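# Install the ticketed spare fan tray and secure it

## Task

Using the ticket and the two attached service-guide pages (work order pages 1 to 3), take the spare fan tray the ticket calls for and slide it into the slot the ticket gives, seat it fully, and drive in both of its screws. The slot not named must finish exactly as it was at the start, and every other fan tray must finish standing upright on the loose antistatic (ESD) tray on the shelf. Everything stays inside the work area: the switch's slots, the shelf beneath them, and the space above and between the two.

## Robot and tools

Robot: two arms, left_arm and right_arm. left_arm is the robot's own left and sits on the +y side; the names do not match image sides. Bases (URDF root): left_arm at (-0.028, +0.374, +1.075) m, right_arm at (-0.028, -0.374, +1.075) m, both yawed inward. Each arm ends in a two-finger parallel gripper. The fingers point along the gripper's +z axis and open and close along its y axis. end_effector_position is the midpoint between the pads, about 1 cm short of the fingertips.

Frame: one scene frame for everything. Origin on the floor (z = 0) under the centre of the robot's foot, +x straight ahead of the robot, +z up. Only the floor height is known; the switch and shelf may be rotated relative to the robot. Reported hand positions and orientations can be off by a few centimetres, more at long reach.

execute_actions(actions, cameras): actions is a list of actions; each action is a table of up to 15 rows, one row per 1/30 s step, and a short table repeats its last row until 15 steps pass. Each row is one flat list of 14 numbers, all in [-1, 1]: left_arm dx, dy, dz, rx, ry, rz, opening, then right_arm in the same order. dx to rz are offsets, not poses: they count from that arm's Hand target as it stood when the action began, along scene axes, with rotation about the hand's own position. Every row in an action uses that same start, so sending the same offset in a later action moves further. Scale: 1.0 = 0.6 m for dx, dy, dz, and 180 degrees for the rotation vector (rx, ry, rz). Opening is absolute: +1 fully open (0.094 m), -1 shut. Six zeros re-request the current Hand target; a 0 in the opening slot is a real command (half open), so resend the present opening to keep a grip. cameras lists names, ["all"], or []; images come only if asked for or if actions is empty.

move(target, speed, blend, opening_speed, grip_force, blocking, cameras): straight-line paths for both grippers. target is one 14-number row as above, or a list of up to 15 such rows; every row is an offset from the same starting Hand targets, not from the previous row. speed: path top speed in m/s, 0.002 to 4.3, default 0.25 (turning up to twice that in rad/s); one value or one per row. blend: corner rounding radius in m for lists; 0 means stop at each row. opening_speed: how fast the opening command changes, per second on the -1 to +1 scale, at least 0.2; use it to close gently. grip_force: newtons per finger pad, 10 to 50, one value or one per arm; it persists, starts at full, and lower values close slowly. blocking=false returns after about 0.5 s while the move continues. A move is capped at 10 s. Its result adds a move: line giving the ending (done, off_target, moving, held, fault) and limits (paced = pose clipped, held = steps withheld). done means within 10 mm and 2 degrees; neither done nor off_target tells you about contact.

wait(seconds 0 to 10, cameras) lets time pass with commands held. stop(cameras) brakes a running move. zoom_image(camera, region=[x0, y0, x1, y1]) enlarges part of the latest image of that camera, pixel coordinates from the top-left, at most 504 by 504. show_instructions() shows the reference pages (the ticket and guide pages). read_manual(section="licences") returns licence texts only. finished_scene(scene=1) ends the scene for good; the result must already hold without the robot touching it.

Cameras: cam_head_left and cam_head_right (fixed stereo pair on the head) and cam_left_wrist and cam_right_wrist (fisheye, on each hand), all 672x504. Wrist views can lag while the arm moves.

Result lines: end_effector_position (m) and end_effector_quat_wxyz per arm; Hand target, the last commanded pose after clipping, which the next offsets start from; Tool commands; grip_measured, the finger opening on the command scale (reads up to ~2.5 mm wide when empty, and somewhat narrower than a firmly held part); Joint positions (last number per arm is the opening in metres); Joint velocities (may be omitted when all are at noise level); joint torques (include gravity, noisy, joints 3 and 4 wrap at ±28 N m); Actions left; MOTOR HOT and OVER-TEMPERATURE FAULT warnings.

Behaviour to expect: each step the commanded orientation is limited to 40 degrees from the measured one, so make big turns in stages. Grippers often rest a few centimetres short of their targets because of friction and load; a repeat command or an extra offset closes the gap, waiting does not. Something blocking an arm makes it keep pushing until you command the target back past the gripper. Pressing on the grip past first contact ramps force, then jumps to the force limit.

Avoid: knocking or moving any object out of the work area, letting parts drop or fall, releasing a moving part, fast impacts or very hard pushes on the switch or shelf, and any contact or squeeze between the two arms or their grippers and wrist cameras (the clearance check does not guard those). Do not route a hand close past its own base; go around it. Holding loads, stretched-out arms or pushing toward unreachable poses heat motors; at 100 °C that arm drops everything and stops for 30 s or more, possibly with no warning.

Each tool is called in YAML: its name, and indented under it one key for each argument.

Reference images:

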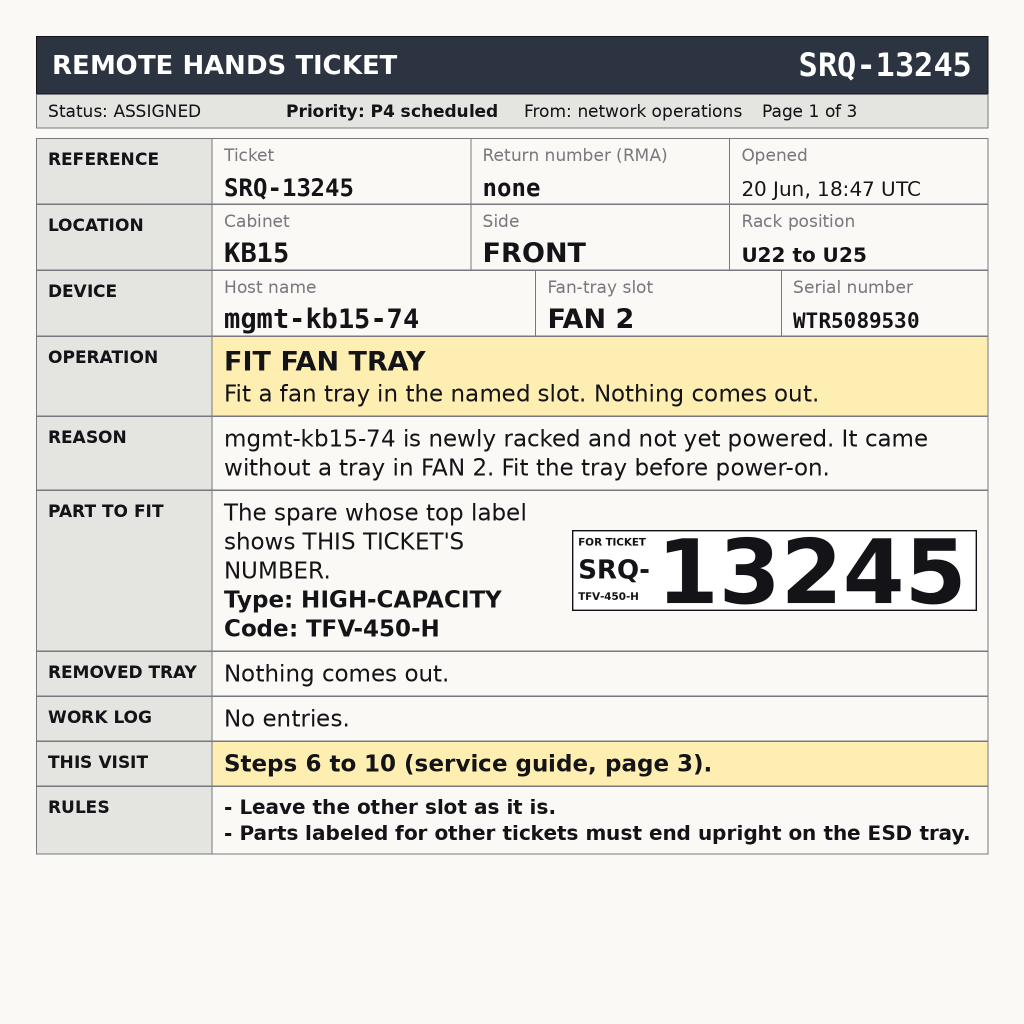

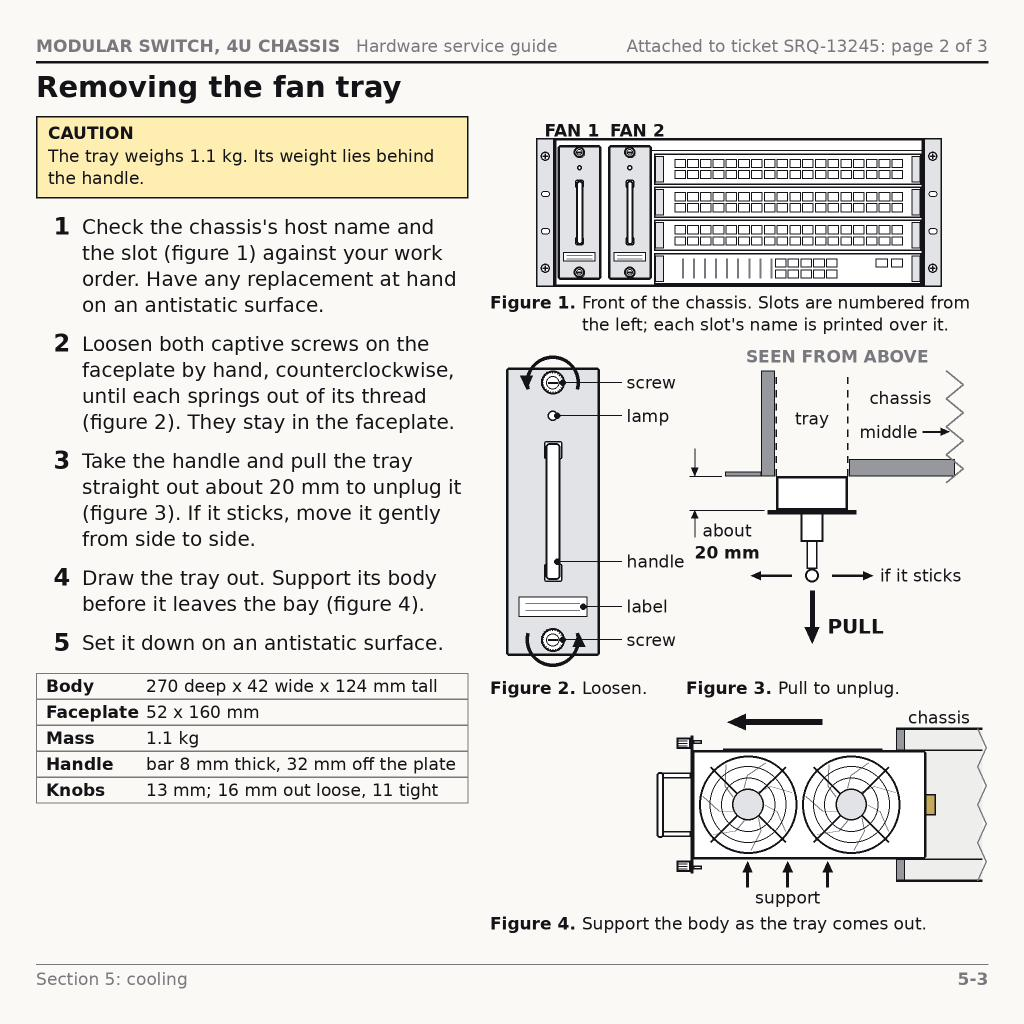

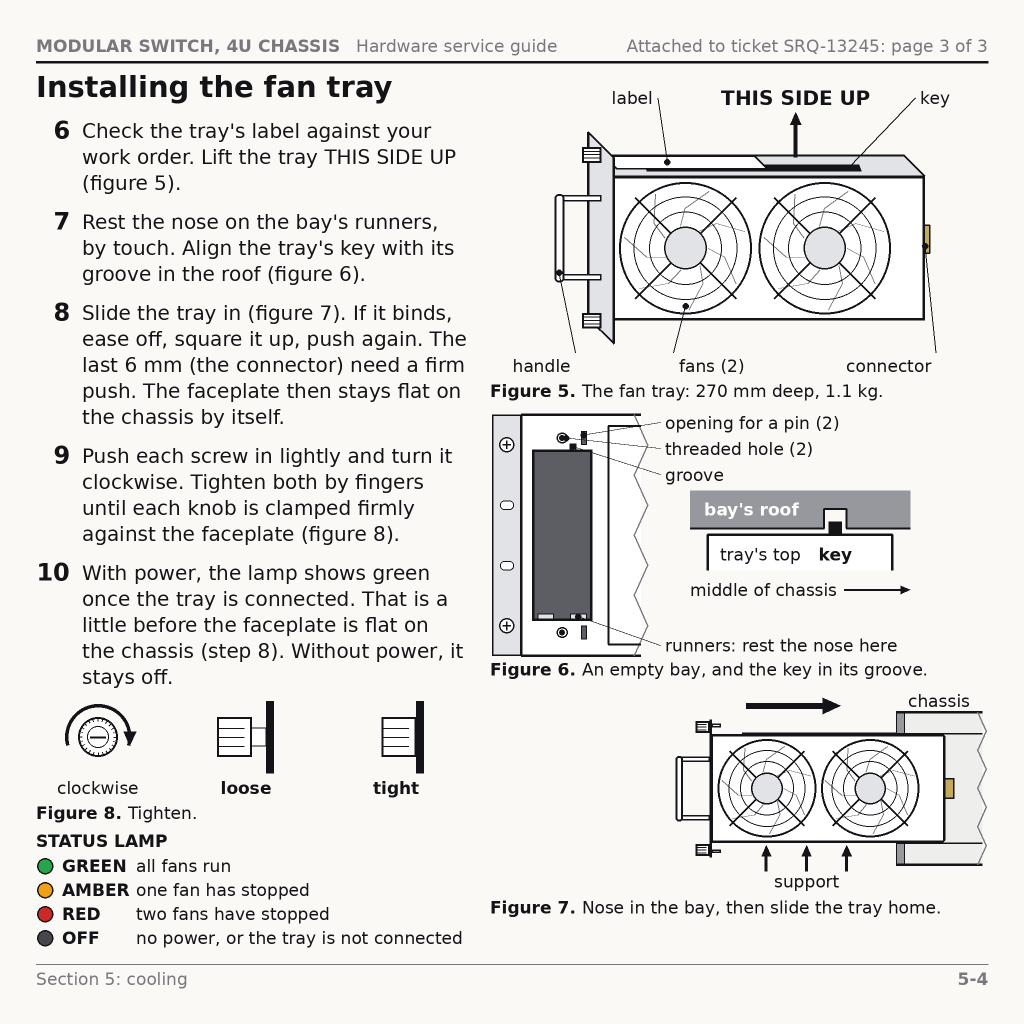

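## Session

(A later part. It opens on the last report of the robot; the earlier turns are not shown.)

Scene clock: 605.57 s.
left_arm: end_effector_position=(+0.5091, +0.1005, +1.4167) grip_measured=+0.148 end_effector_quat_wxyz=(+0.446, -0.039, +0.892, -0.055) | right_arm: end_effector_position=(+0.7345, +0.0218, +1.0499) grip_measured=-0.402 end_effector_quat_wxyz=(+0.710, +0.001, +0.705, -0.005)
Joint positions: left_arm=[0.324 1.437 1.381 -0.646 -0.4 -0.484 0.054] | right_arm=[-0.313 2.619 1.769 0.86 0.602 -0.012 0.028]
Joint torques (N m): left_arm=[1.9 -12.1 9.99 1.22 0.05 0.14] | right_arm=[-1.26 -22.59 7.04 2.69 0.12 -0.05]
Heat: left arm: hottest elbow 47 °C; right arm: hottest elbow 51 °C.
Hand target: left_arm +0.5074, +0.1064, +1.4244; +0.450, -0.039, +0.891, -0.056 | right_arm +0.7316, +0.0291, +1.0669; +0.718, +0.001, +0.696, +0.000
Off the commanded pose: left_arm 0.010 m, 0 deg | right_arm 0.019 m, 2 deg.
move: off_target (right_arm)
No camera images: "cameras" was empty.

move:
  target:
    - [0,0,0,0,0,0,0.15, 0.042,0.018,0.0,0,0,0,-0.4]
  speed: 0.08
  cameras: ["cam_right_wrist"]

zoom_image:
  camera: "cam_right_wrist"
  region: [270, 190, 400, 310]

Scene clock: 607.03 s.
left_arm: end_effector_position=(+0.5091, +0.1005, +1.4167) grip_measured=+0.148 end_effector_quat_wxyz=(+0.446, -0.039, +0.892, -0.055) | right_arm: end_effector_position=(+0.7504, +0.0328, +1.0735) grip_measured=-0.402 end_effector_quat_wxyz=(+0.717, +0.005, +0.697, +0.001)
Joint positions: left_arm=[0.324 1.437 1.381 -0.646 -0.4 -0.484 0.054] | right_arm=[-0.313 2.619 1.838 0.815 0.6 -0.012 0.028]
Joint torques (N m): left_arm=[1.08 -11.69 9.85 1.13 0.03 0.13] | right_arm=[-1.96 -19.66 11.38 1.59 -0.11 -0.06]
Heat: left arm: hottest elbow 47 °C; right arm: hottest elbow 51 °C.
Hand target: left_arm +0.5074, +0.1064, +1.4244; +0.450, -0.039, +0.891, -0.056 | right_arm +0.7568, +0.0399, +1.0669; +0.718, +0.001, +0.696, +0.000
Off the commanded pose: left_arm 0.010 m, 0 deg | right_arm 0.012 m, 0 deg.
move: off_target (right_arm)
camera_calibration:
cam_right_wrist: T_world_to_cam=[[-0.0196207, -0.999782, -0.00709692, 0.0526734], [-0.543229, 0.0166195, -0.83942, 1.31494], [0.839355, -0.0126148, -0.543437, 0.085273], [0, 0, 0, 1]] pos_world=[0.643773, 0.031884, 1.1505]
Images, in order (width x height): cam_right_wrist 672x504.

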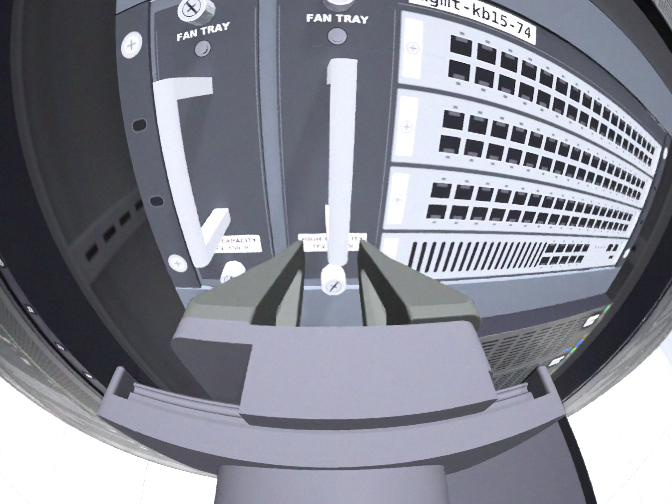

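Scaled by 3.877 from the camera's 672x504 image, which has a finer 960x720 frame.

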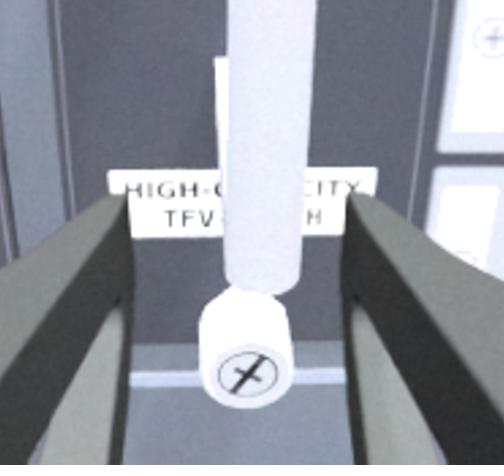

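move:
  target:
    - [0,0,0,0,0,0,0.15, 0.0,-0.012,-0.0405,0,0,0,-0.4]
  speed: 0.08
  cameras: ["cam_right_wrist"]

zoom_image:
  camera: "cam_right_wrist"
  region: [270, 190, 400, 310]

Scene clock: 609.00 s.
left_arm: end_effector_position=(+0.5091, +0.1005, +1.4167) grip_measured=+0.148 end_effector_quat_wxyz=(+0.446, -0.039, +0.892, -0.055) | right_arm: end_effector_position=(+0.7475, +0.0322, +1.0425) grip_measured=-0.402 end_effector_quat_wxyz=(+0.709, -0.003, +0.706, -0.002)
Joint positions: left_arm=[0.324 1.437 1.381 -0.646 -0.4 -0.484 0.054] | right_arm=[-0.313 2.663 1.849 0.82 0.593 -0.012 0.028]
Joint torques (N m): left_arm=[1.61 -12.04 10 1.18 0.06 0.13] | right_arm=[-2.67 -19.6 11.12 2.74 -0.13 -0.05]
Heat: left arm: hottest elbow 47 °C; right arm: hottest elbow 51 °C.
Hand target: left_arm +0.5074, +0.1064, +1.4244; +0.450, -0.039, +0.891, -0.056 | right_arm +0.7567, +0.0327, +1.0425; +0.718, +0.001, +0.696, +0.000
Off the commanded pose: left_arm 0.010 m, 0 deg | right_arm 0.009 m, 2 deg.
move: done
camera_calibration:
cam_right_wrist: T_world_to_cam=[[-0.012353, -0.999879, 0.00946362, 0.0290169], [-0.562957, -0.000867443, -0.826486, 1.28908], [0.826394, -0.0155372, -0.562878, 0.100919], [0, 0, 0, 1]] pos_world=[0.642658, 0.0316996, 1.12194]
Images, in order (width x height): cam_right_wrist 672x504.

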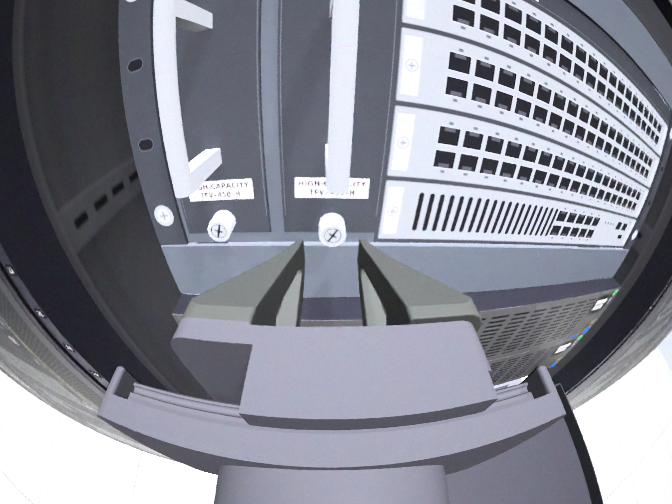

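Scaled by 3.877 from the camera's 672x504 image, which has a finer 960x720 frame.

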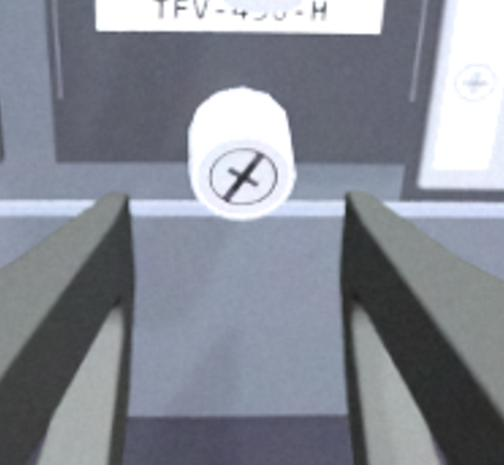

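move:
  target:
    - [0,0,0,0,0,0,0.15, 0.0,0.0,0.068,0,0,0,-0.4]
  speed: 0.08
  cameras: []

Scene clock: 611.03 s.
left_arm: end_effector_position=(+0.5091, +0.1005, +1.4167) grip_measured=+0.148 end_effector_quat_wxyz=(+0.446, -0.039, +0.892, -0.055) | right_arm: end_effector_position=(+0.7518, +0.0351, +1.0694) grip_measured=-0.402 end_effector_quat_wxyz=(+0.715, +0.001, +0.699, +0.002)
Joint positions: left_arm=[0.324 1.437 1.381 -0.646 -0.4 -0.484 0.054] | right_arm=[-0.313 2.628 1.849 0.808 0.593 -0.012 0.028]
Joint torques (N m): left_arm=[1.73 -12.1 9.92 1.09 0.04 0.17] | right_arm=[-2.61 -23.06 8.05 1.65 -0.13 -0.05]
Heat: left arm: hottest elbow 47 °C; right arm: hottest elbow 51 °C.
Hand target: left_arm +0.5074, +0.1064, +1.4244; +0.450, -0.039, +0.891, -0.056 | right_arm +0.7568, +0.0327, +1.0835; +0.718, +0.001, +0.696, +0.000
Off the commanded pose: left_arm 0.010 m, 0 deg | right_arm 0.015 m, 1 deg.
move: off_target (right_arm)
No camera images: "cameras" was empty.

move:
  target:
    - [0,0,0,0,0,0,0.15, 0.0,0.0,-0.0633,0,0,0,-0.4]
  speed: 0.04
  cameras: []

Scene clock: 612.87 s.
left_arm: end_effector_position=(+0.5091, +0.1005, +1.4167) grip_measured=+0.148 end_effector_quat_wxyz=(+0.446, -0.039, +0.892, -0.055) | right_arm: end_effector_position=(+0.7486, +0.0329, +1.0490) grip_measured=-0.402 end_effector_quat_wxyz=(+0.710, -0.002, +0.704, -0.001)
Joint positions: left_arm=[0.324 1.437 1.381 -0.646 -0.4 -0.484 0.054] | right_arm=[-0.313 2.655 1.849 0.818 0.593 -0.012 0.028]
Joint torques (N m): left_arm=[1.08 -12.4 10 1.33 -0.01 0.17] | right_arm=[-2.67 -19.55 10.95 2.71 -0.14 -0.05]
Heat: left arm: hottest elbow 47 °C; right arm: hottest elbow 51 °C.
Hand target: left_arm +0.5074, +0.1064, +1.4244; +0.450, -0.039, +0.891, -0.056 | right_arm +0.7567, +0.0327, +1.0453; +0.718, +0.001, +0.696, +0.000
Off the commanded pose: left_arm 0.010 m, 0 deg | right_arm 0.009 m, 1 deg.
move: done
No camera images: "cameras" was empty.

move:
  target:
    - [0,0,0,0,0,0,0.15, 0.012,-0.004,0.007,0,0,0,-0.4]
  speed: 0.08
  cameras: ["cam_right_wrist"]

zoom_image:
  camera: "cam_right_wrist"
  region: [270, 190, 400, 310]

Scene clock: 614.17 s.
left_arm: end_effector_position=(+0.5091, +0.1005, +1.4167) grip_measured=+0.148 end_effector_quat_wxyz=(+0.446, -0.039, +0.892, -0.055) | right_arm: end_effector_position=(+0.7525, +0.0333, +1.0545) grip_measured=-0.402 end_effector_quat_wxyz=(+0.714, -0.001, +0.700, +0.003)
Joint positions: left_arm=[0.324 1.437 1.381 -0.646 -0.4 -0.484 0.054] | right_arm=[-0.317 2.655 1.861 0.818 0.585 -0.012 0.028]
Joint torques (N m): left_arm=[1.49 -12.04 9.88 1.21 0.04 0.14] | right_arm=[-3.08 -19.55 11.36 2.02 -0.14 -0.04]
Heat: left arm: hottest elbow 47 °C; right arm: hottest elbow 51 °C.
Hand target: left_arm +0.5074, +0.1064, +1.4244; +0.450, -0.039, +0.891, -0.056 | right_arm +0.7640, +0.0302, +1.0495; +0.718, +0.001, +0.696, +0.000
Off the commanded pose: left_arm 0.010 m, 0 deg | right_arm 0.013 m, 1 deg.
move: off_target (right_arm)
camera_calibration:
cam_right_wrist: T_world_to_cam=[[-0.00786223, -0.999969, -0.000673764, 0.0374863], [-0.550579, 0.00489137, -0.834769, 1.30114], [0.834746, -0.00619219, -0.5506, 0.0840522], [0, 0, 0, 1]] pos_world=[0.64651, 0.0316412, 1.13245]
Images, in order (width x height): cam_right_wrist 672x504.

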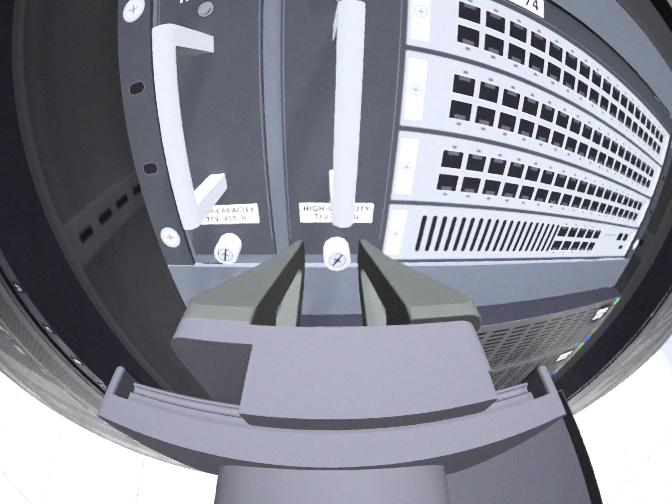

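Scaled by 3.877 from the camera's 672x504 image, which has a finer 960x720 frame.

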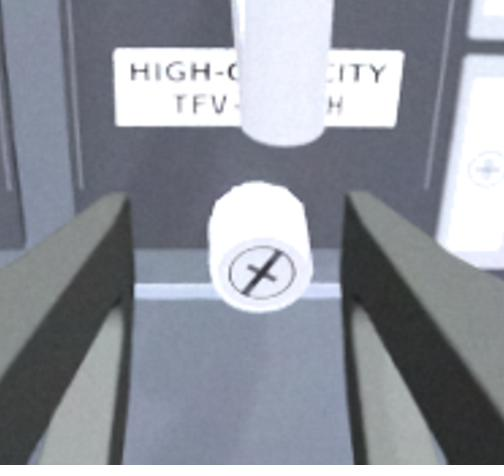

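move:
  target:
    - [0,0,0,0,0,0,0.15, 0.0,0,0,0,0,0,-0.87]
  opening_speed: 1.0
  cameras: ["cam_right_wrist"]

zoom_image:
  camera: "cam_right_wrist"
  region: [270, 190, 400, 310]

Scene clock: 615.23 s.
left_arm: end_effector_position=(+0.5091, +0.1005, +1.4167) grip_measured=+0.148 end_effector_quat_wxyz=(+0.446, -0.039, +0.892, -0.055) | right_arm: end_effector_position=(+0.7531, +0.0322, +1.0545) grip_measured=-0.771 end_effector_quat_wxyz=(+0.714, -0.001, +0.700, +0.002)
Joint positions: left_arm=[0.324 1.437 1.381 -0.646 -0.4 -0.484 0.054] | right_arm=[-0.318 2.655 1.861 0.818 0.585 -0.012 0.011]
Joint torques (N m): left_arm=[1.85 -12.22 9.85 1.25 0.04 0.15] | right_arm=[-2.9 -19.49 11.37 2 -0.14 -0.04]
Heat: left arm: hottest elbow 47 °C; right arm: hottest elbow 52 °C.
Hand target: left_arm +0.5074, +0.1064, +1.4244; +0.450, -0.039, +0.891, -0.056 | right_arm +0.7640, +0.0303, +1.0495; +0.718, +0.001, +0.696, +0.000
Off the commanded pose: left_arm 0.010 m, 0 deg | right_arm 0.012 m, 1 deg.
move: off_target (right_arm)
camera_calibration:
cam_right_wrist: T_world_to_cam=[[-0.00902546, -0.999959, -0.000592103, 0.0370584], [-0.550574, 0.00546368, -0.834769, 1.30151], [0.834738, -0.00720818, -0.550601, 0.0834992], [0, 0, 0, 1]] pos_world=[0.64721, 0.0305478, 1.13245]
Images, in order (width x height): cam_right_wrist 672x504.

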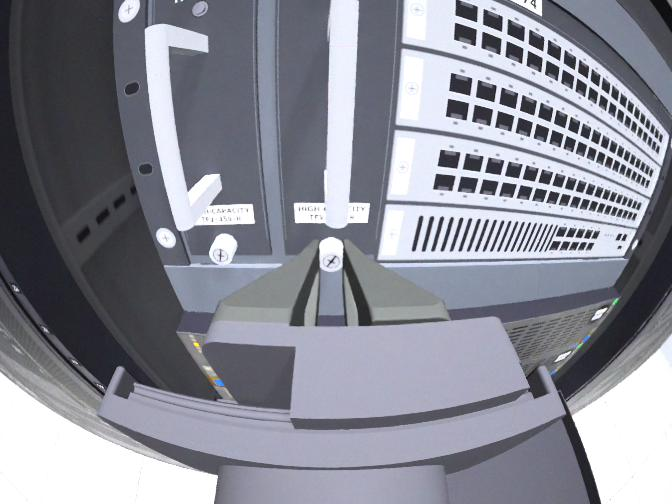

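Scaled by 3.877 from the camera's 672x504 image, which has a finer 960x720 frame.

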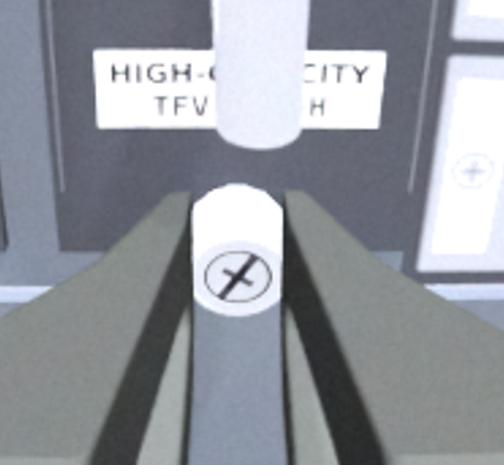

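move:
  target:
    - [0,0,0,0,0,0,0.15, 0.03,0,-0.004,0,0,0,-0.87]
    - [0,0,0,0,0,0,0.15, 0.04,0,-0.004,0.64,0,0.02,-0.87]
  speed: [0.1,0.6]
  cameras: ["cam_right_wrist"]

zoom_image:
  camera: "cam_right_wrist"
  region: [270, 190, 400, 310]

Scene clock: 619.33 s.
left_arm: end_effector_position=(+0.5091, +0.1005, +1.4167) grip_measured=+0.148 end_effector_quat_wxyz=(+0.446, -0.039, +0.892, -0.055) | right_arm: end_effector_position=(+0.7571, +0.0269, +1.0469) grip_measured=-0.771 end_effector_quat_wxyz=(+0.393, +0.591, +0.375, +0.597)
Joint positions: left_arm=[0.324 1.437 1.381 -0.646 -0.4 -0.484 0.054] | right_arm=[-0.323 2.676 1.882 0.82 0.6 1.978 0.011]
Joint torques (N m): left_arm=[1.32 -11.81 9.88 1.05 0.05 0.15] | right_arm=[-3.84 -18.61 15.53 -0.05 -1.54 0.07]
Heat: left arm: hottest elbow 47 °C; right arm: hottest elbow 53 °C.
Hand target: left_arm +0.5074, +0.1064, +1.4244; +0.450, -0.039, +0.891, -0.056 | right_arm +0.7880, +0.0303, +1.0473; +0.384, +0.589, +0.372, +0.606
Off the commanded pose: left_arm 0.010 m, 0 deg | right_arm 0.031 m, 2 deg.
move: off_target (right_arm)
camera_calibration:
cam_right_wrist: T_world_to_cam=[[0.0108353, 0.408793, -0.912563, 0.933709], [-0.561345, 0.757731, 0.332769, 0.0629658], [0.827511, 0.508657, 0.237684, -0.757743], [0, 0, 0, 1]] pos_world=[0.65227, -0.0439734, 1.01122]
Images, in order (width x height): cam_right_wrist 672x504.

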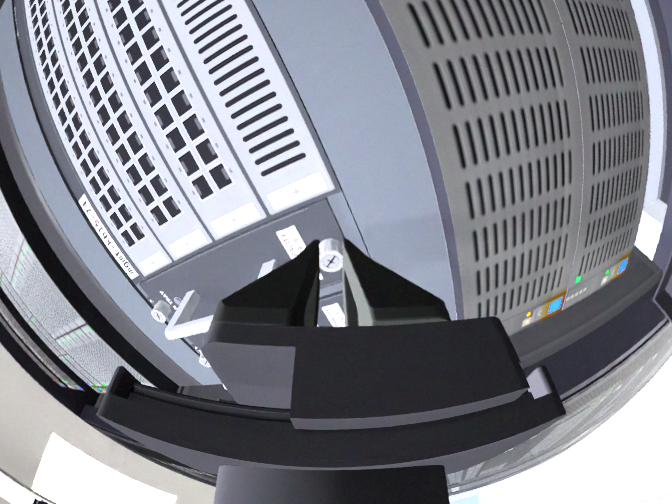

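Scaled by 3.877 from the camera's 672x504 image, which has a finer 960x720 frame.

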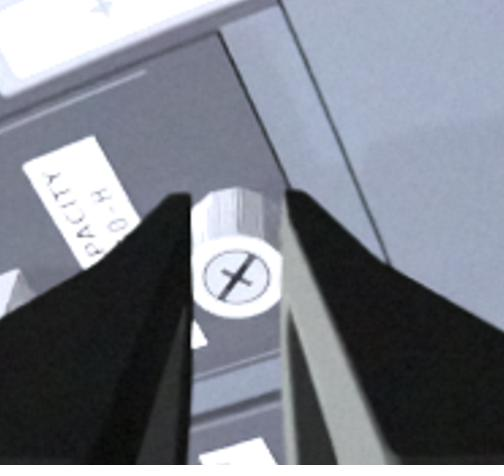

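move:
  target:
    - [0,0,0,0,0,0,0.15, -0.045,0,0,0,0,0,-0.87]
    - [0,0,0,0,0,0,0.15, -0.045,0,0,0,0,0,-0.5]
  speed: 0.2
  cameras: []

move:
  target: [0,0,0,0,0,0,0.15, 0,0,0.005,-0.64,0,-0.02,-0.4]
  speed: 0.7
  cameras: ["cam_right_wrist"]

zoom_image:
  camera: "cam_right_wrist"
  region: [270, 190, 400, 310]

Scene clock: 621.13 s.
left_arm: end_effector_position=(+0.5091, +0.1005, +1.4167) grip_measured=+0.148 end_effector_quat_wxyz=(+0.446, -0.039, +0.892, -0.055) | right_arm: end_effector_position=(+0.7569, +0.0298, +1.0489) grip_measured=-0.503 end_effector_quat_wxyz=(+0.387, +0.587, +0.376, +0.603)
Joint positions: left_arm=[0.324 1.437 1.381 -0.646 -0.4 -0.484 0.054] | right_arm=[-0.323 2.676 1.882 0.828 0.585 1.982 0.023]
Joint torques (N m): left_arm=[1.03 -12.45 9.74 1.25 -0.02 0.14] | right_arm=[-2.49 -20.95 9.25 1.73 -0.14 0.04]
Heat: left arm: hottest elbow 47 °C; right arm: hottest elbow 53 °C.
Hand target: left_arm +0.5074, +0.1064, +1.4244; +0.450, -0.039, +0.891, -0.056 | right_arm +0.7610, +0.0303, +1.0473; +0.384, +0.589, +0.372, +0.607
Off the commanded pose: left_arm 0.010 m, 0 deg | right_arm 0.004 m, 1 deg.
move: done
No camera images: "cameras" was empty.

Scene clock: 623.87 s.
left_arm: end_effector_position=(+0.5091, +0.1005, +1.4167) grip_measured=+0.148 end_effector_quat_wxyz=(+0.446, -0.039, +0.892, -0.055) | right_arm: end_effector_position=(+0.7570, +0.0297, +1.0438) grip_measured=-0.402 end_effector_quat_wxyz=(+0.710, +0.000, +0.704, -0.001)
Joint positions: left_arm=[0.324 1.437 1.381 -0.646 -0.4 -0.484 0.054] | right_arm=[-0.323 2.676 1.882 0.805 0.586 -0.009 0.028]
Joint torques (N m): left_arm=[1.73 -11.46 10.04 1.37 -0.01 0.08] | right_arm=[-2.32 -21.48 9.06 2.76 -0.11 -0.06]
Heat: left arm: hottest elbow 47 °C; right arm: hottest elbow 53 °C.
Hand target: left_arm +0.5074, +0.1064, +1.4244; +0.450, -0.039, +0.891, -0.056 | right_arm +0.7610, +0.0303, +1.0503; +0.718, +0.001, +0.696, +0.001
Off the commanded pose: left_arm 0.010 m, 0 deg | right_arm 0.008 m, 1 deg.
move: done
camera_calibration:
cam_right_wrist: T_world_to_cam=[[-0.0150137, -0.999882, 0.00317346, 0.0353134], [-0.559541, 0.00577136, -0.828782, 1.29527], [0.828666, -0.0142188, -0.559562, 0.0885112], [0, 0, 0, 1]] pos_world=[0.651942, 0.0290923, 1.12291]
Images, in order (width x height): cam_right_wrist 672x504.

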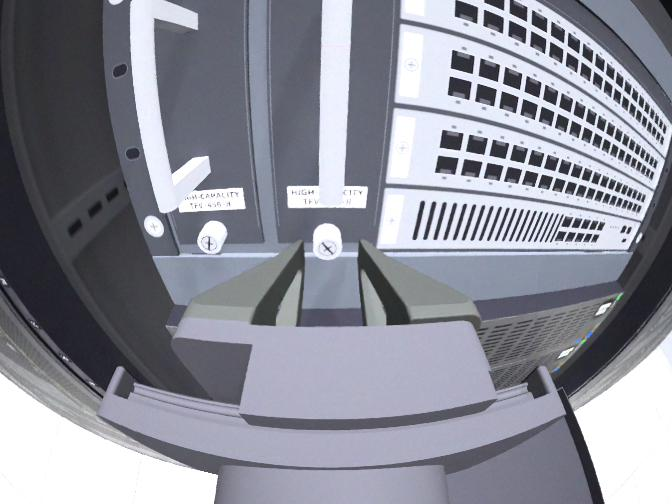

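Scaled by 3.877 from the camera's 672x504 image, which has a finer 960x720 frame.

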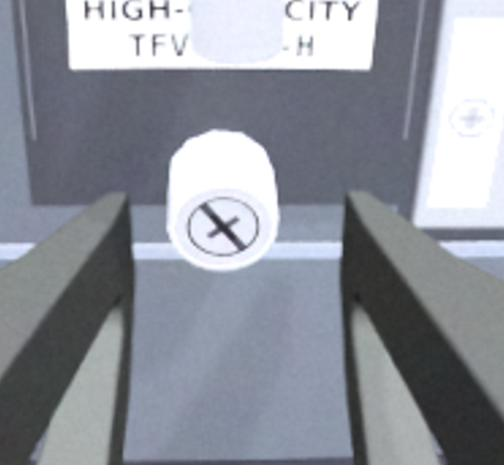

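move:
  target: [0,0,0,0,0,0,0.15, 0,0,0.03,0,0,0,-0.4]
  speed: 0.08
  cameras: []

Scene clock: 625.10 s.
left_arm: end_effector_position=(+0.5091, +0.1005, +1.4167) grip_measured=+0.148 end_effector_quat_wxyz=(+0.446, -0.039, +0.892, -0.055) | right_arm: end_effector_position=(+0.7571, +0.0298, +1.0445) grip_measured=-0.402 end_effector_quat_wxyz=(+0.710, +0.000, +0.704, -0.001)
Joint positions: left_arm=[0.324 1.437 1.381 -0.646 -0.4 -0.484 0.054] | right_arm=[-0.323 2.675 1.882 0.805 0.586 -0.01 0.028]
Joint torques (N m): left_arm=[1.32 -11.93 9.65 1.13 0.03 0.13] | right_arm=[-2.37 -24 7.58 2.09 -0.11 -0.07]
Heat: left arm: hottest elbow 47 °C; right arm: hottest elbow 53 °C.
Hand target: left_arm +0.5074, +0.1064, +1.4244; +0.450, -0.039, +0.891, -0.056 | right_arm +0.7610, +0.0303, +1.0683; +0.718, +0.001, +0.696, +0.001
Off the commanded pose: left_arm 0.010 m, 0 deg | right_arm 0.024 m, 1 deg.
move: off_target (right_arm)
No camera images: "cameras" was empty.

move:
  target: [0,0,0,0,0,0,0.15, 0,0,0.008,0,0,0,-0.4]
  speed: 0.04
  cameras: []

Scene clock: 626.23 s.
left_arm: end_effector_position=(+0.5091, +0.1005, +1.4167) grip_measured=+0.148 end_effector_quat_wxyz=(+0.446, -0.039, +0.892, -0.055) | right_arm: end_effector_position=(+0.7590, +0.0310, +1.0566) grip_measured=-0.402 end_effector_quat_wxyz=(+0.714, +0.002, +0.700, +0.001)
Joint positions: left_arm=[0.324 1.437 1.381 -0.646 -0.4 -0.484 0.054] | right_arm=[-0.323 2.661 1.882 0.805 0.586 -0.01 0.028]
Joint torques (N m): left_arm=[1.55 -11.11 9.81 1.24 -0.03 0.14] | right_arm=[-2.37 -23.65 7.25 1.85 -0.11 -0.07]
Heat: left arm: hottest elbow 47 °C; right arm: hottest elbow 53 °C.
Hand target: left_arm +0.5074, +0.1064, +1.4244; +0.450, -0.039, +0.891, -0.056 | right_arm +0.7610, +0.0303, +1.0730; +0.718, +0.001, +0.696, +0.000
Off the commanded pose: left_arm 0.010 m, 0 deg | right_arm 0.017 m, 1 deg.
move: off_target (right_arm)
No camera images: "cameras" was empty.

move:
  target: [0,0,0,0,0,0,0.15, -0.007,0,-0.033,0,0,0,-0.4]
  speed: 0.08
  cameras: ["cam_right_wrist"]

zoom_image:
  camera: "cam_right_wrist"
  region: [270, 190, 400, 310]

Scene clock: 627.67 s.
left_arm: end_effector_position=(+0.5091, +0.1005, +1.4167) grip_measured=+0.148 end_effector_quat_wxyz=(+0.446, -0.039, +0.892, -0.055) | right_arm: end_effector_position=(+0.7589, +0.0309, +1.0581) grip_measured=-0.402 end_effector_quat_wxyz=(+0.716, +0.004, +0.698, +0.003)
Joint positions: left_arm=[0.324 1.437 1.381 -0.646 -0.4 -0.484 0.054] | right_arm=[-0.323 2.661 1.882 0.812 0.586 -0.01 0.028]
Joint torques (N m): left_arm=[0.85 -12.22 9.83 1.14 0.03 0.12] | right_arm=[-2.08 -21.36 7.64 2.77 0 -0.07]
Heat: left arm: hottest elbow 47 °C; right arm: hottest elbow 52 °C.
Hand target: left_arm +0.5074, +0.1064, +1.4244; +0.450, -0.039, +0.891, -0.056 | right_arm +0.7568, +0.0303, +1.0532; +0.718, +0.001, +0.696, +0.000
Off the commanded pose: left_arm 0.010 m, 0 deg | right_arm 0.005 m, 0 deg.
move: done
camera_calibration:
cam_right_wrist: T_world_to_cam=[[-0.0150117, -0.999856, -0.00794387, 0.0482632], [-0.544444, 0.0148374, -0.838666, 1.30681], [0.838663, -0.00826483, -0.544589, 0.0713373], [0, 0, 0, 1]] pos_world=[0.652381, 0.0294561, 1.13521]
Images, in order (width x height): cam_right_wrist 672x504.

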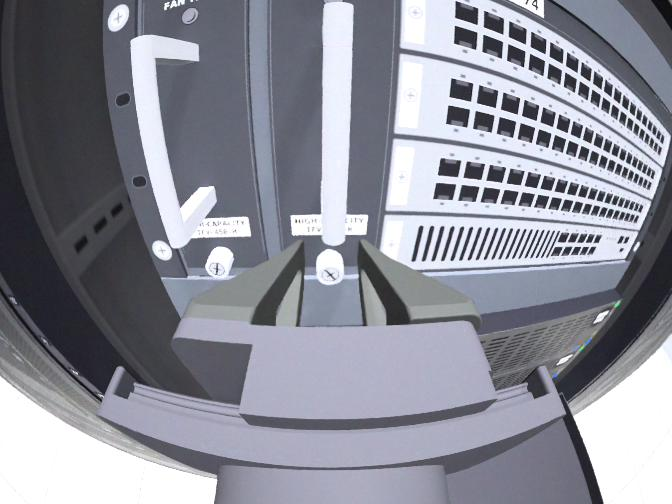

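Scaled by 3.877 from the camera's 672x504 image, which has a finer 960x720 frame.

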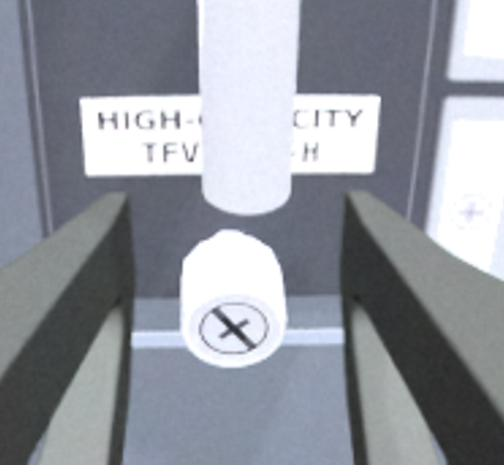

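move:
  target: [0,0,0,0,0,0,0.15, 0,0,0,0,0.018,0,-0.4]
  speed: 0.08
  cameras: []

Scene clock: 629.70 s.
left_arm: end_effector_position=(+0.5091, +0.1005, +1.4167) grip_measured=+0.148 end_effector_quat_wxyz=(+0.446, -0.039, +0.892, -0.055) | right_arm: end_effector_position=(+0.7552, +0.0285, +1.0383) grip_measured=-0.402 end_effector_quat_wxyz=(+0.696, -0.004, +0.718, -0.005)
Joint positions: left_arm=[0.324 1.437 1.381 -0.646 -0.4 -0.484 0.054] | right_arm=[-0.323 2.661 1.866 0.758 0.586 0.006 0.028]
Joint torques (N m): left_arm=[1.49 -12.04 9.95 1.17 0.03 0.15] | right_arm=[-2.08 -23.47 7.49 1.62 0.04 0.13]
Heat: left arm: hottest elbow 47 °C; right arm: hottest elbow 52 °C.
Hand target: left_arm +0.5074, +0.1064, +1.4244; +0.450, -0.039, +0.891, -0.056 | right_arm +0.7568, +0.0303, +1.0532; +0.698, +0.001, +0.716, +0.000
Off the commanded pose: left_arm 0.010 m, 0 deg | right_arm 0.015 m, 1 deg.
move: off_target (right_arm)
No camera images: "cameras" was empty.

move:
  target: [0,0,0,0,0,0,0.15, 0.0,0,0,0,-0.013,0,-0.4]
  speed: 0.08
  cameras: ["cam_right_wrist"]

zoom_image:
  camera: "cam_right_wrist"
  region: [270, 190, 400, 310]

Scene clock: 631.03 s.
left_arm: end_effector_position=(+0.5091, +0.1005, +1.4167) grip_measured=+0.148 end_effector_quat_wxyz=(+0.446, -0.039, +0.892, -0.055) | right_arm: end_effector_position=(+0.7553, +0.0286, +1.0452) grip_measured=-0.402 end_effector_quat_wxyz=(+0.705, +0.000, +0.709, -0.001)
Joint positions: left_arm=[0.324 1.437 1.381 -0.646 -0.4 -0.484 0.054] | right_arm=[-0.323 2.661 1.866 0.79 0.586 0.001 0.028]
Joint torques (N m): left_arm=[0.91 -11.63 9.89 1.21 0.1 0.16] | right_arm=[-2.14 -21.89 8.35 2.77 0.04 -0.08]
Heat: left arm: hottest elbow 47 °C; right arm: hottest elbow 52 °C.
Hand target: left_arm +0.5074, +0.1064, +1.4244; +0.450, -0.039, +0.891, -0.056 | right_arm +0.7568, +0.0303, +1.0532; +0.713, +0.001, +0.701, +0.000
Off the commanded pose: left_arm 0.010 m, 0 deg | right_arm 0.008 m, 1 deg.
move: done
camera_calibration:
cam_right_wrist: T_world_to_cam=[[-0.0149597, -0.999885, 0.00238285, 0.0348464], [-0.571055, 0.00658751, -0.820886, 1.2958], [0.820776, -0.0136409, -0.571088, 0.108682], [0, 0, 0, 1]] pos_world=[0.65129, 0.0277888, 1.12569]
Images, in order (width x height): cam_right_wrist 672x504.

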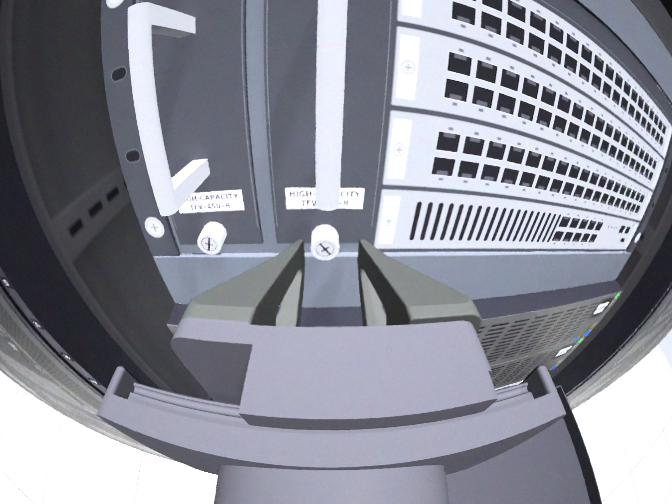

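Scaled by 3.877 from the camera's 672x504 image, which has a finer 960x720 frame.

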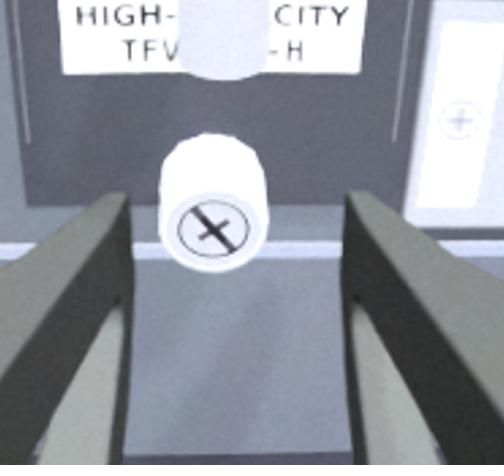

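move:
  target: [0,0,0,0,0,0,0.15, 0.0,0.0,0,0,-0.0105,0,-0.4]
  speed: 0.08
  cameras: ["cam_right_wrist"]

zoom_image:
  camera: "cam_right_wrist"
  region: [270, 190, 400, 310]

Scene clock: 632.43 s.
left_arm: end_effector_position=(+0.5091, +0.1005, +1.4167) grip_measured=+0.148 end_effector_quat_wxyz=(+0.446, -0.039, +0.892, -0.055) | right_arm: end_effector_position=(+0.7552, +0.0285, +1.0554) grip_measured=-0.402 end_effector_quat_wxyz=(+0.719, +0.002, +0.695, +0.001)
Joint positions: left_arm=[0.324 1.437 1.381 -0.646 -0.4 -0.484 0.054] | right_arm=[-0.323 2.661 1.866 0.836 0.586 -0.02 0.028]
Joint torques (N m): left_arm=[0.91 -11.87 9.84 1.2 0.02 0.05] | right_arm=[-2.14 -20.6 9.22 2.77 -0.03 -0.07]
Heat: left arm: hottest elbow 47 °C; right arm: hottest elbow 52 °C.
Hand target: left_arm +0.5074, +0.1064, +1.4244; +0.450, -0.039, +0.891, -0.056 | right_arm +0.7568, +0.0303, +1.0532; +0.724, +0.001, +0.690, +0.000
Off the commanded pose: left_arm 0.010 m, 0 deg | right_arm 0.003 m, 1 deg.
move: done
camera_calibration:
cam_right_wrist: T_world_to_cam=[[-0.0152961, -0.999881, -0.00213419, 0.0398037], [-0.538824, 0.0100408, -0.842358, 1.30233], [0.842279, -0.0117348, -0.538914, 0.0643214], [0, 0, 0, 1]] pos_world=[0.648159, 0.0274773, 1.13178]
Images, in order (width x height): cam_right_wrist 672x504.

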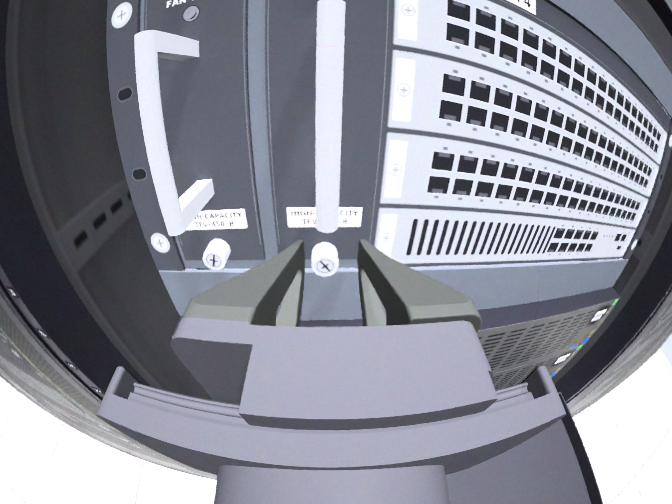

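Scaled by 3.877 from the camera's 672x504 image, which has a finer 960x720 frame.

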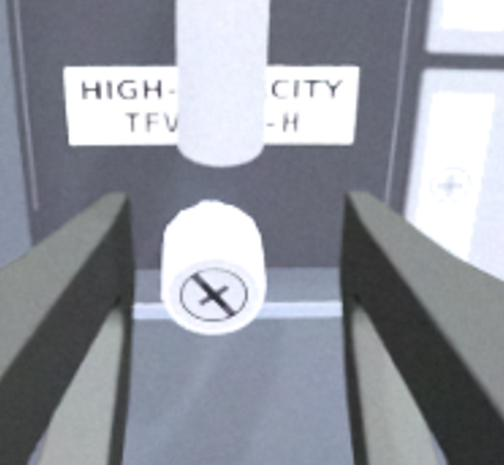

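move:
  target: [0,0,0,0,0,0,0.15, 0.0,0.0,0,0,0.009,0,-0.4]
  speed: 0.08
  cameras: []

Scene clock: 634.07 s.
left_arm: end_effector_position=(+0.5091, +0.1005, +1.4167) grip_measured=+0.148 end_effector_quat_wxyz=(+0.446, -0.039, +0.892, -0.055) | right_arm: end_effector_position=(+0.7552, +0.0285, +1.0526) grip_measured=-0.402 end_effector_quat_wxyz=(+0.715, -0.001, +0.699, -0.002)
Joint positions: left_arm=[0.324 1.437 1.381 -0.646 -0.4 -0.484 0.054] | right_arm=[-0.323 2.661 1.866 0.824 0.586 -0.021 0.028]
Joint torques (N m): left_arm=[1.32 -11.69 9.99 1.07 -0.01 0.11] | right_arm=[-2.08 -21.83 8.49 1.59 0.01 0.11]
Heat: left arm: hottest elbow 47 °C; right arm: hottest elbow 52 °C.
Hand target: left_arm +0.5074, +0.1064, +1.4244; +0.450, -0.039, +0.891, -0.056 | right_arm +0.7568, +0.0303, +1.0532; +0.714, +0.001, +0.700, +0.000
Off the commanded pose: left_arm 0.010 m, 0 deg | right_arm 0.002 m, 0 deg.
move: done
No camera images: "cameras" was empty.

move:
  target:
    - [0,0,0,0,0,0,0.15, 0.0,0,-0.003,0,0,0,-0.87]
    - [0,0,0,0,0,0,0.15, 0.05,0,-0.004,0,0,0,-0.87]
    - [0,0,0,0,0,0,0.15, 0.05,0,-0.004,0.64,0,0.02,-0.87]
  speed: [0.2,0.2,0.6]
  cameras: ["cam_right_wrist"]

zoom_image:
  camera: "cam_right_wrist"
  region: [270, 190, 400, 310]

Scene clock: 638.73 s.
left_arm: end_effector_position=(+0.5091, +0.1005, +1.4167) grip_measured=+0.148 end_effector_quat_wxyz=(+0.446, -0.039, +0.892, -0.055) | right_arm: end_effector_position=(+0.7586, +0.0288, +1.0495) grip_measured=-0.760 end_effector_quat_wxyz=(+0.392, +0.585, +0.386, +0.595)
Joint positions: left_arm=[0.324 1.437 1.381 -0.646 -0.4 -0.484 0.054] | right_arm=[-0.325 2.67 1.881 0.811 0.581 1.963 0.011]
Joint torques (N m): left_arm=[1.49 -12.04 9.77 1.36 0.01 0.13] | right_arm=[-3.78 -18.67 15.1 0.62 -1.26 0.21]
Heat: left arm: hottest elbow 47 °C; right arm: hottest elbow 52 °C.
Hand target: left_arm +0.5074, +0.1064, +1.4244; +0.450, -0.039, +0.891, -0.056 | right_arm +0.7868, +0.0304, +1.0509; +0.381, +0.585, +0.374, +0.610
Off the commanded pose: left_arm 0.010 m, 0 deg | right_arm 0.028 m, 2 deg.
move: off_target (right_arm)
camera_calibration:
cam_right_wrist: T_world_to_cam=[[0.0011573, 0.39244, -0.919777, 0.950689], [-0.572735, 0.754239, 0.321089, 0.0824003], [0.81974, 0.526417, 0.225637, -0.74245], [0, 0, 0, 1]] pos_world=[0.654709, -0.0443996, 1.01549]
Images, in order (width x height): cam_right_wrist 672x504.

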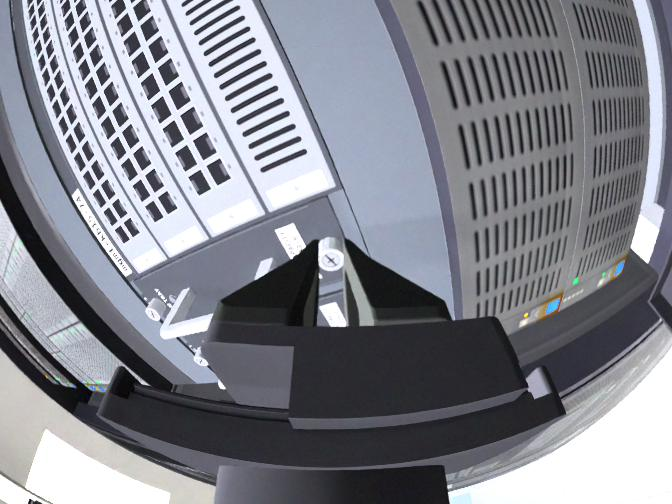

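Scaled by 3.877 from the camera's 672x504 image, which has a finer 960x720 frame.

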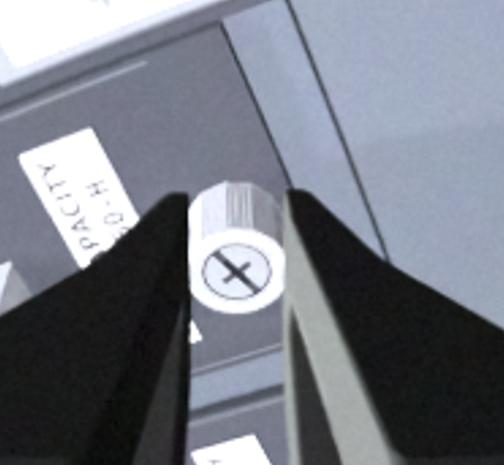

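move:
  target:
    - [0,0,0,0,0,0,0.15, -0.043,0,0,0,0,0,-0.87]
    - [0,0,0,0,0,0,0.15, -0.043,0,0,0,0,0,-0.5]
  speed: 0.3
  cameras: []

move:
  target: [0,0,0,0,0,0,0.15, 0,0,0.002,-0.64,0,-0.02,-0.4]
  speed: 0.8
  cameras: ["cam_right_wrist"]

zoom_image:
  camera: "cam_right_wrist"
  region: [270, 190, 400, 310]

Scene clock: 640.57 s.
left_arm: end_effector_position=(+0.5091, +0.1005, +1.4167) grip_measured=+0.148 end_effector_quat_wxyz=(+0.446, -0.039, +0.892, -0.055) | right_arm: end_effector_position=(+0.7583, +0.0300, +1.0499) grip_measured=-0.502 end_effector_quat_wxyz=(+0.385, +0.586, +0.383, +0.601)
Joint positions: left_arm=[0.324 1.437 1.381 -0.646 -0.4 -0.484 0.054] | right_arm=[-0.325 2.67 1.88 0.815 0.573 1.978 0.023]
Joint torques (N m): left_arm=[1.38 -12.1 9.99 1.06 0.03 0.12] | right_arm=[-2.2 -21.19 8.92 2.55 -0.14 0.03]
Heat: left arm: hottest elbow 47 °C; right arm: hottest elbow 52 °C.
Hand target: left_arm +0.5074, +0.1064, +1.4244; +0.450, -0.039, +0.891, -0.056 | right_arm +0.7609, +0.0305, +1.0508; +0.381, +0.585, +0.374, +0.610
Off the commanded pose: left_arm 0.010 m, 0 deg | right_arm 0.003 m, 1 deg.
move: done
No camera images: "cameras" was empty.

Scene clock: 643.20 s.
left_arm: end_effector_position=(+0.5091, +0.1005, +1.4167) grip_measured=+0.148 end_effector_quat_wxyz=(+0.446, -0.039, +0.892, -0.055) | right_arm: end_effector_position=(+0.7586, +0.0278, +1.0458) grip_measured=-0.401 end_effector_quat_wxyz=(+0.707, +0.001, +0.708, -0.002)
Joint positions: left_arm=[0.324 1.437 1.381 -0.646 -0.4 -0.484 0.054] | right_arm=[-0.325 2.668 1.88 0.788 0.587 -0.002 0.028]
Joint torques (N m): left_arm=[1.44 -11.69 9.83 0.99 -0.02 0.12] | right_arm=[-2.08 -21.54 8.88 2.76 -0.11 -0.08]
Heat: left arm: hottest elbow 47 °C; right arm: hottest elbow 51 °C.
Hand target: left_arm +0.5074, +0.1064, +1.4244; +0.450, -0.039, +0.891, -0.056 | right_arm +0.7609, +0.0304, +1.0519; +0.714, +0.001, +0.700, +0.000
Off the commanded pose: left_arm 0.010 m, 0 deg | right_arm 0.007 m, 1 deg.
move: done
camera_calibration:
cam_right_wrist: T_world_to_cam=[[-0.0188131, -0.999819, 0.00265435, 0.0367257], [-0.567661, 0.0084959, -0.823218, 1.29809], [0.823047, -0.0169941, -0.567719, 0.1012], [0, 0, 0, 1]] pos_world=[0.654273, 0.0274104, 1.12597]
Images, in order (width x height): cam_right_wrist 672x504.

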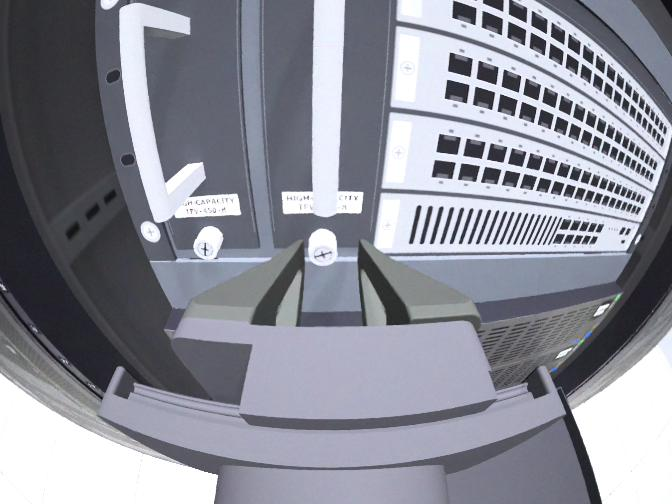

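Scaled by 3.877 from the camera's 672x504 image, which has a finer 960x720 frame.

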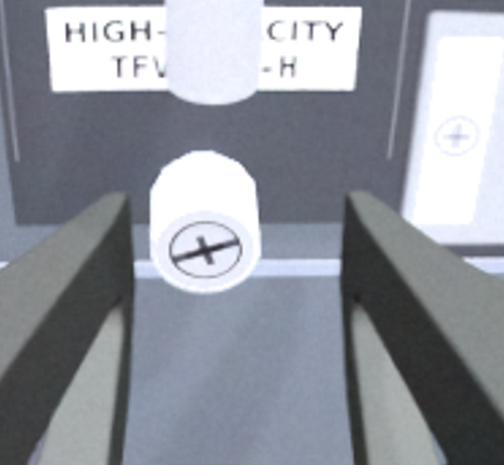

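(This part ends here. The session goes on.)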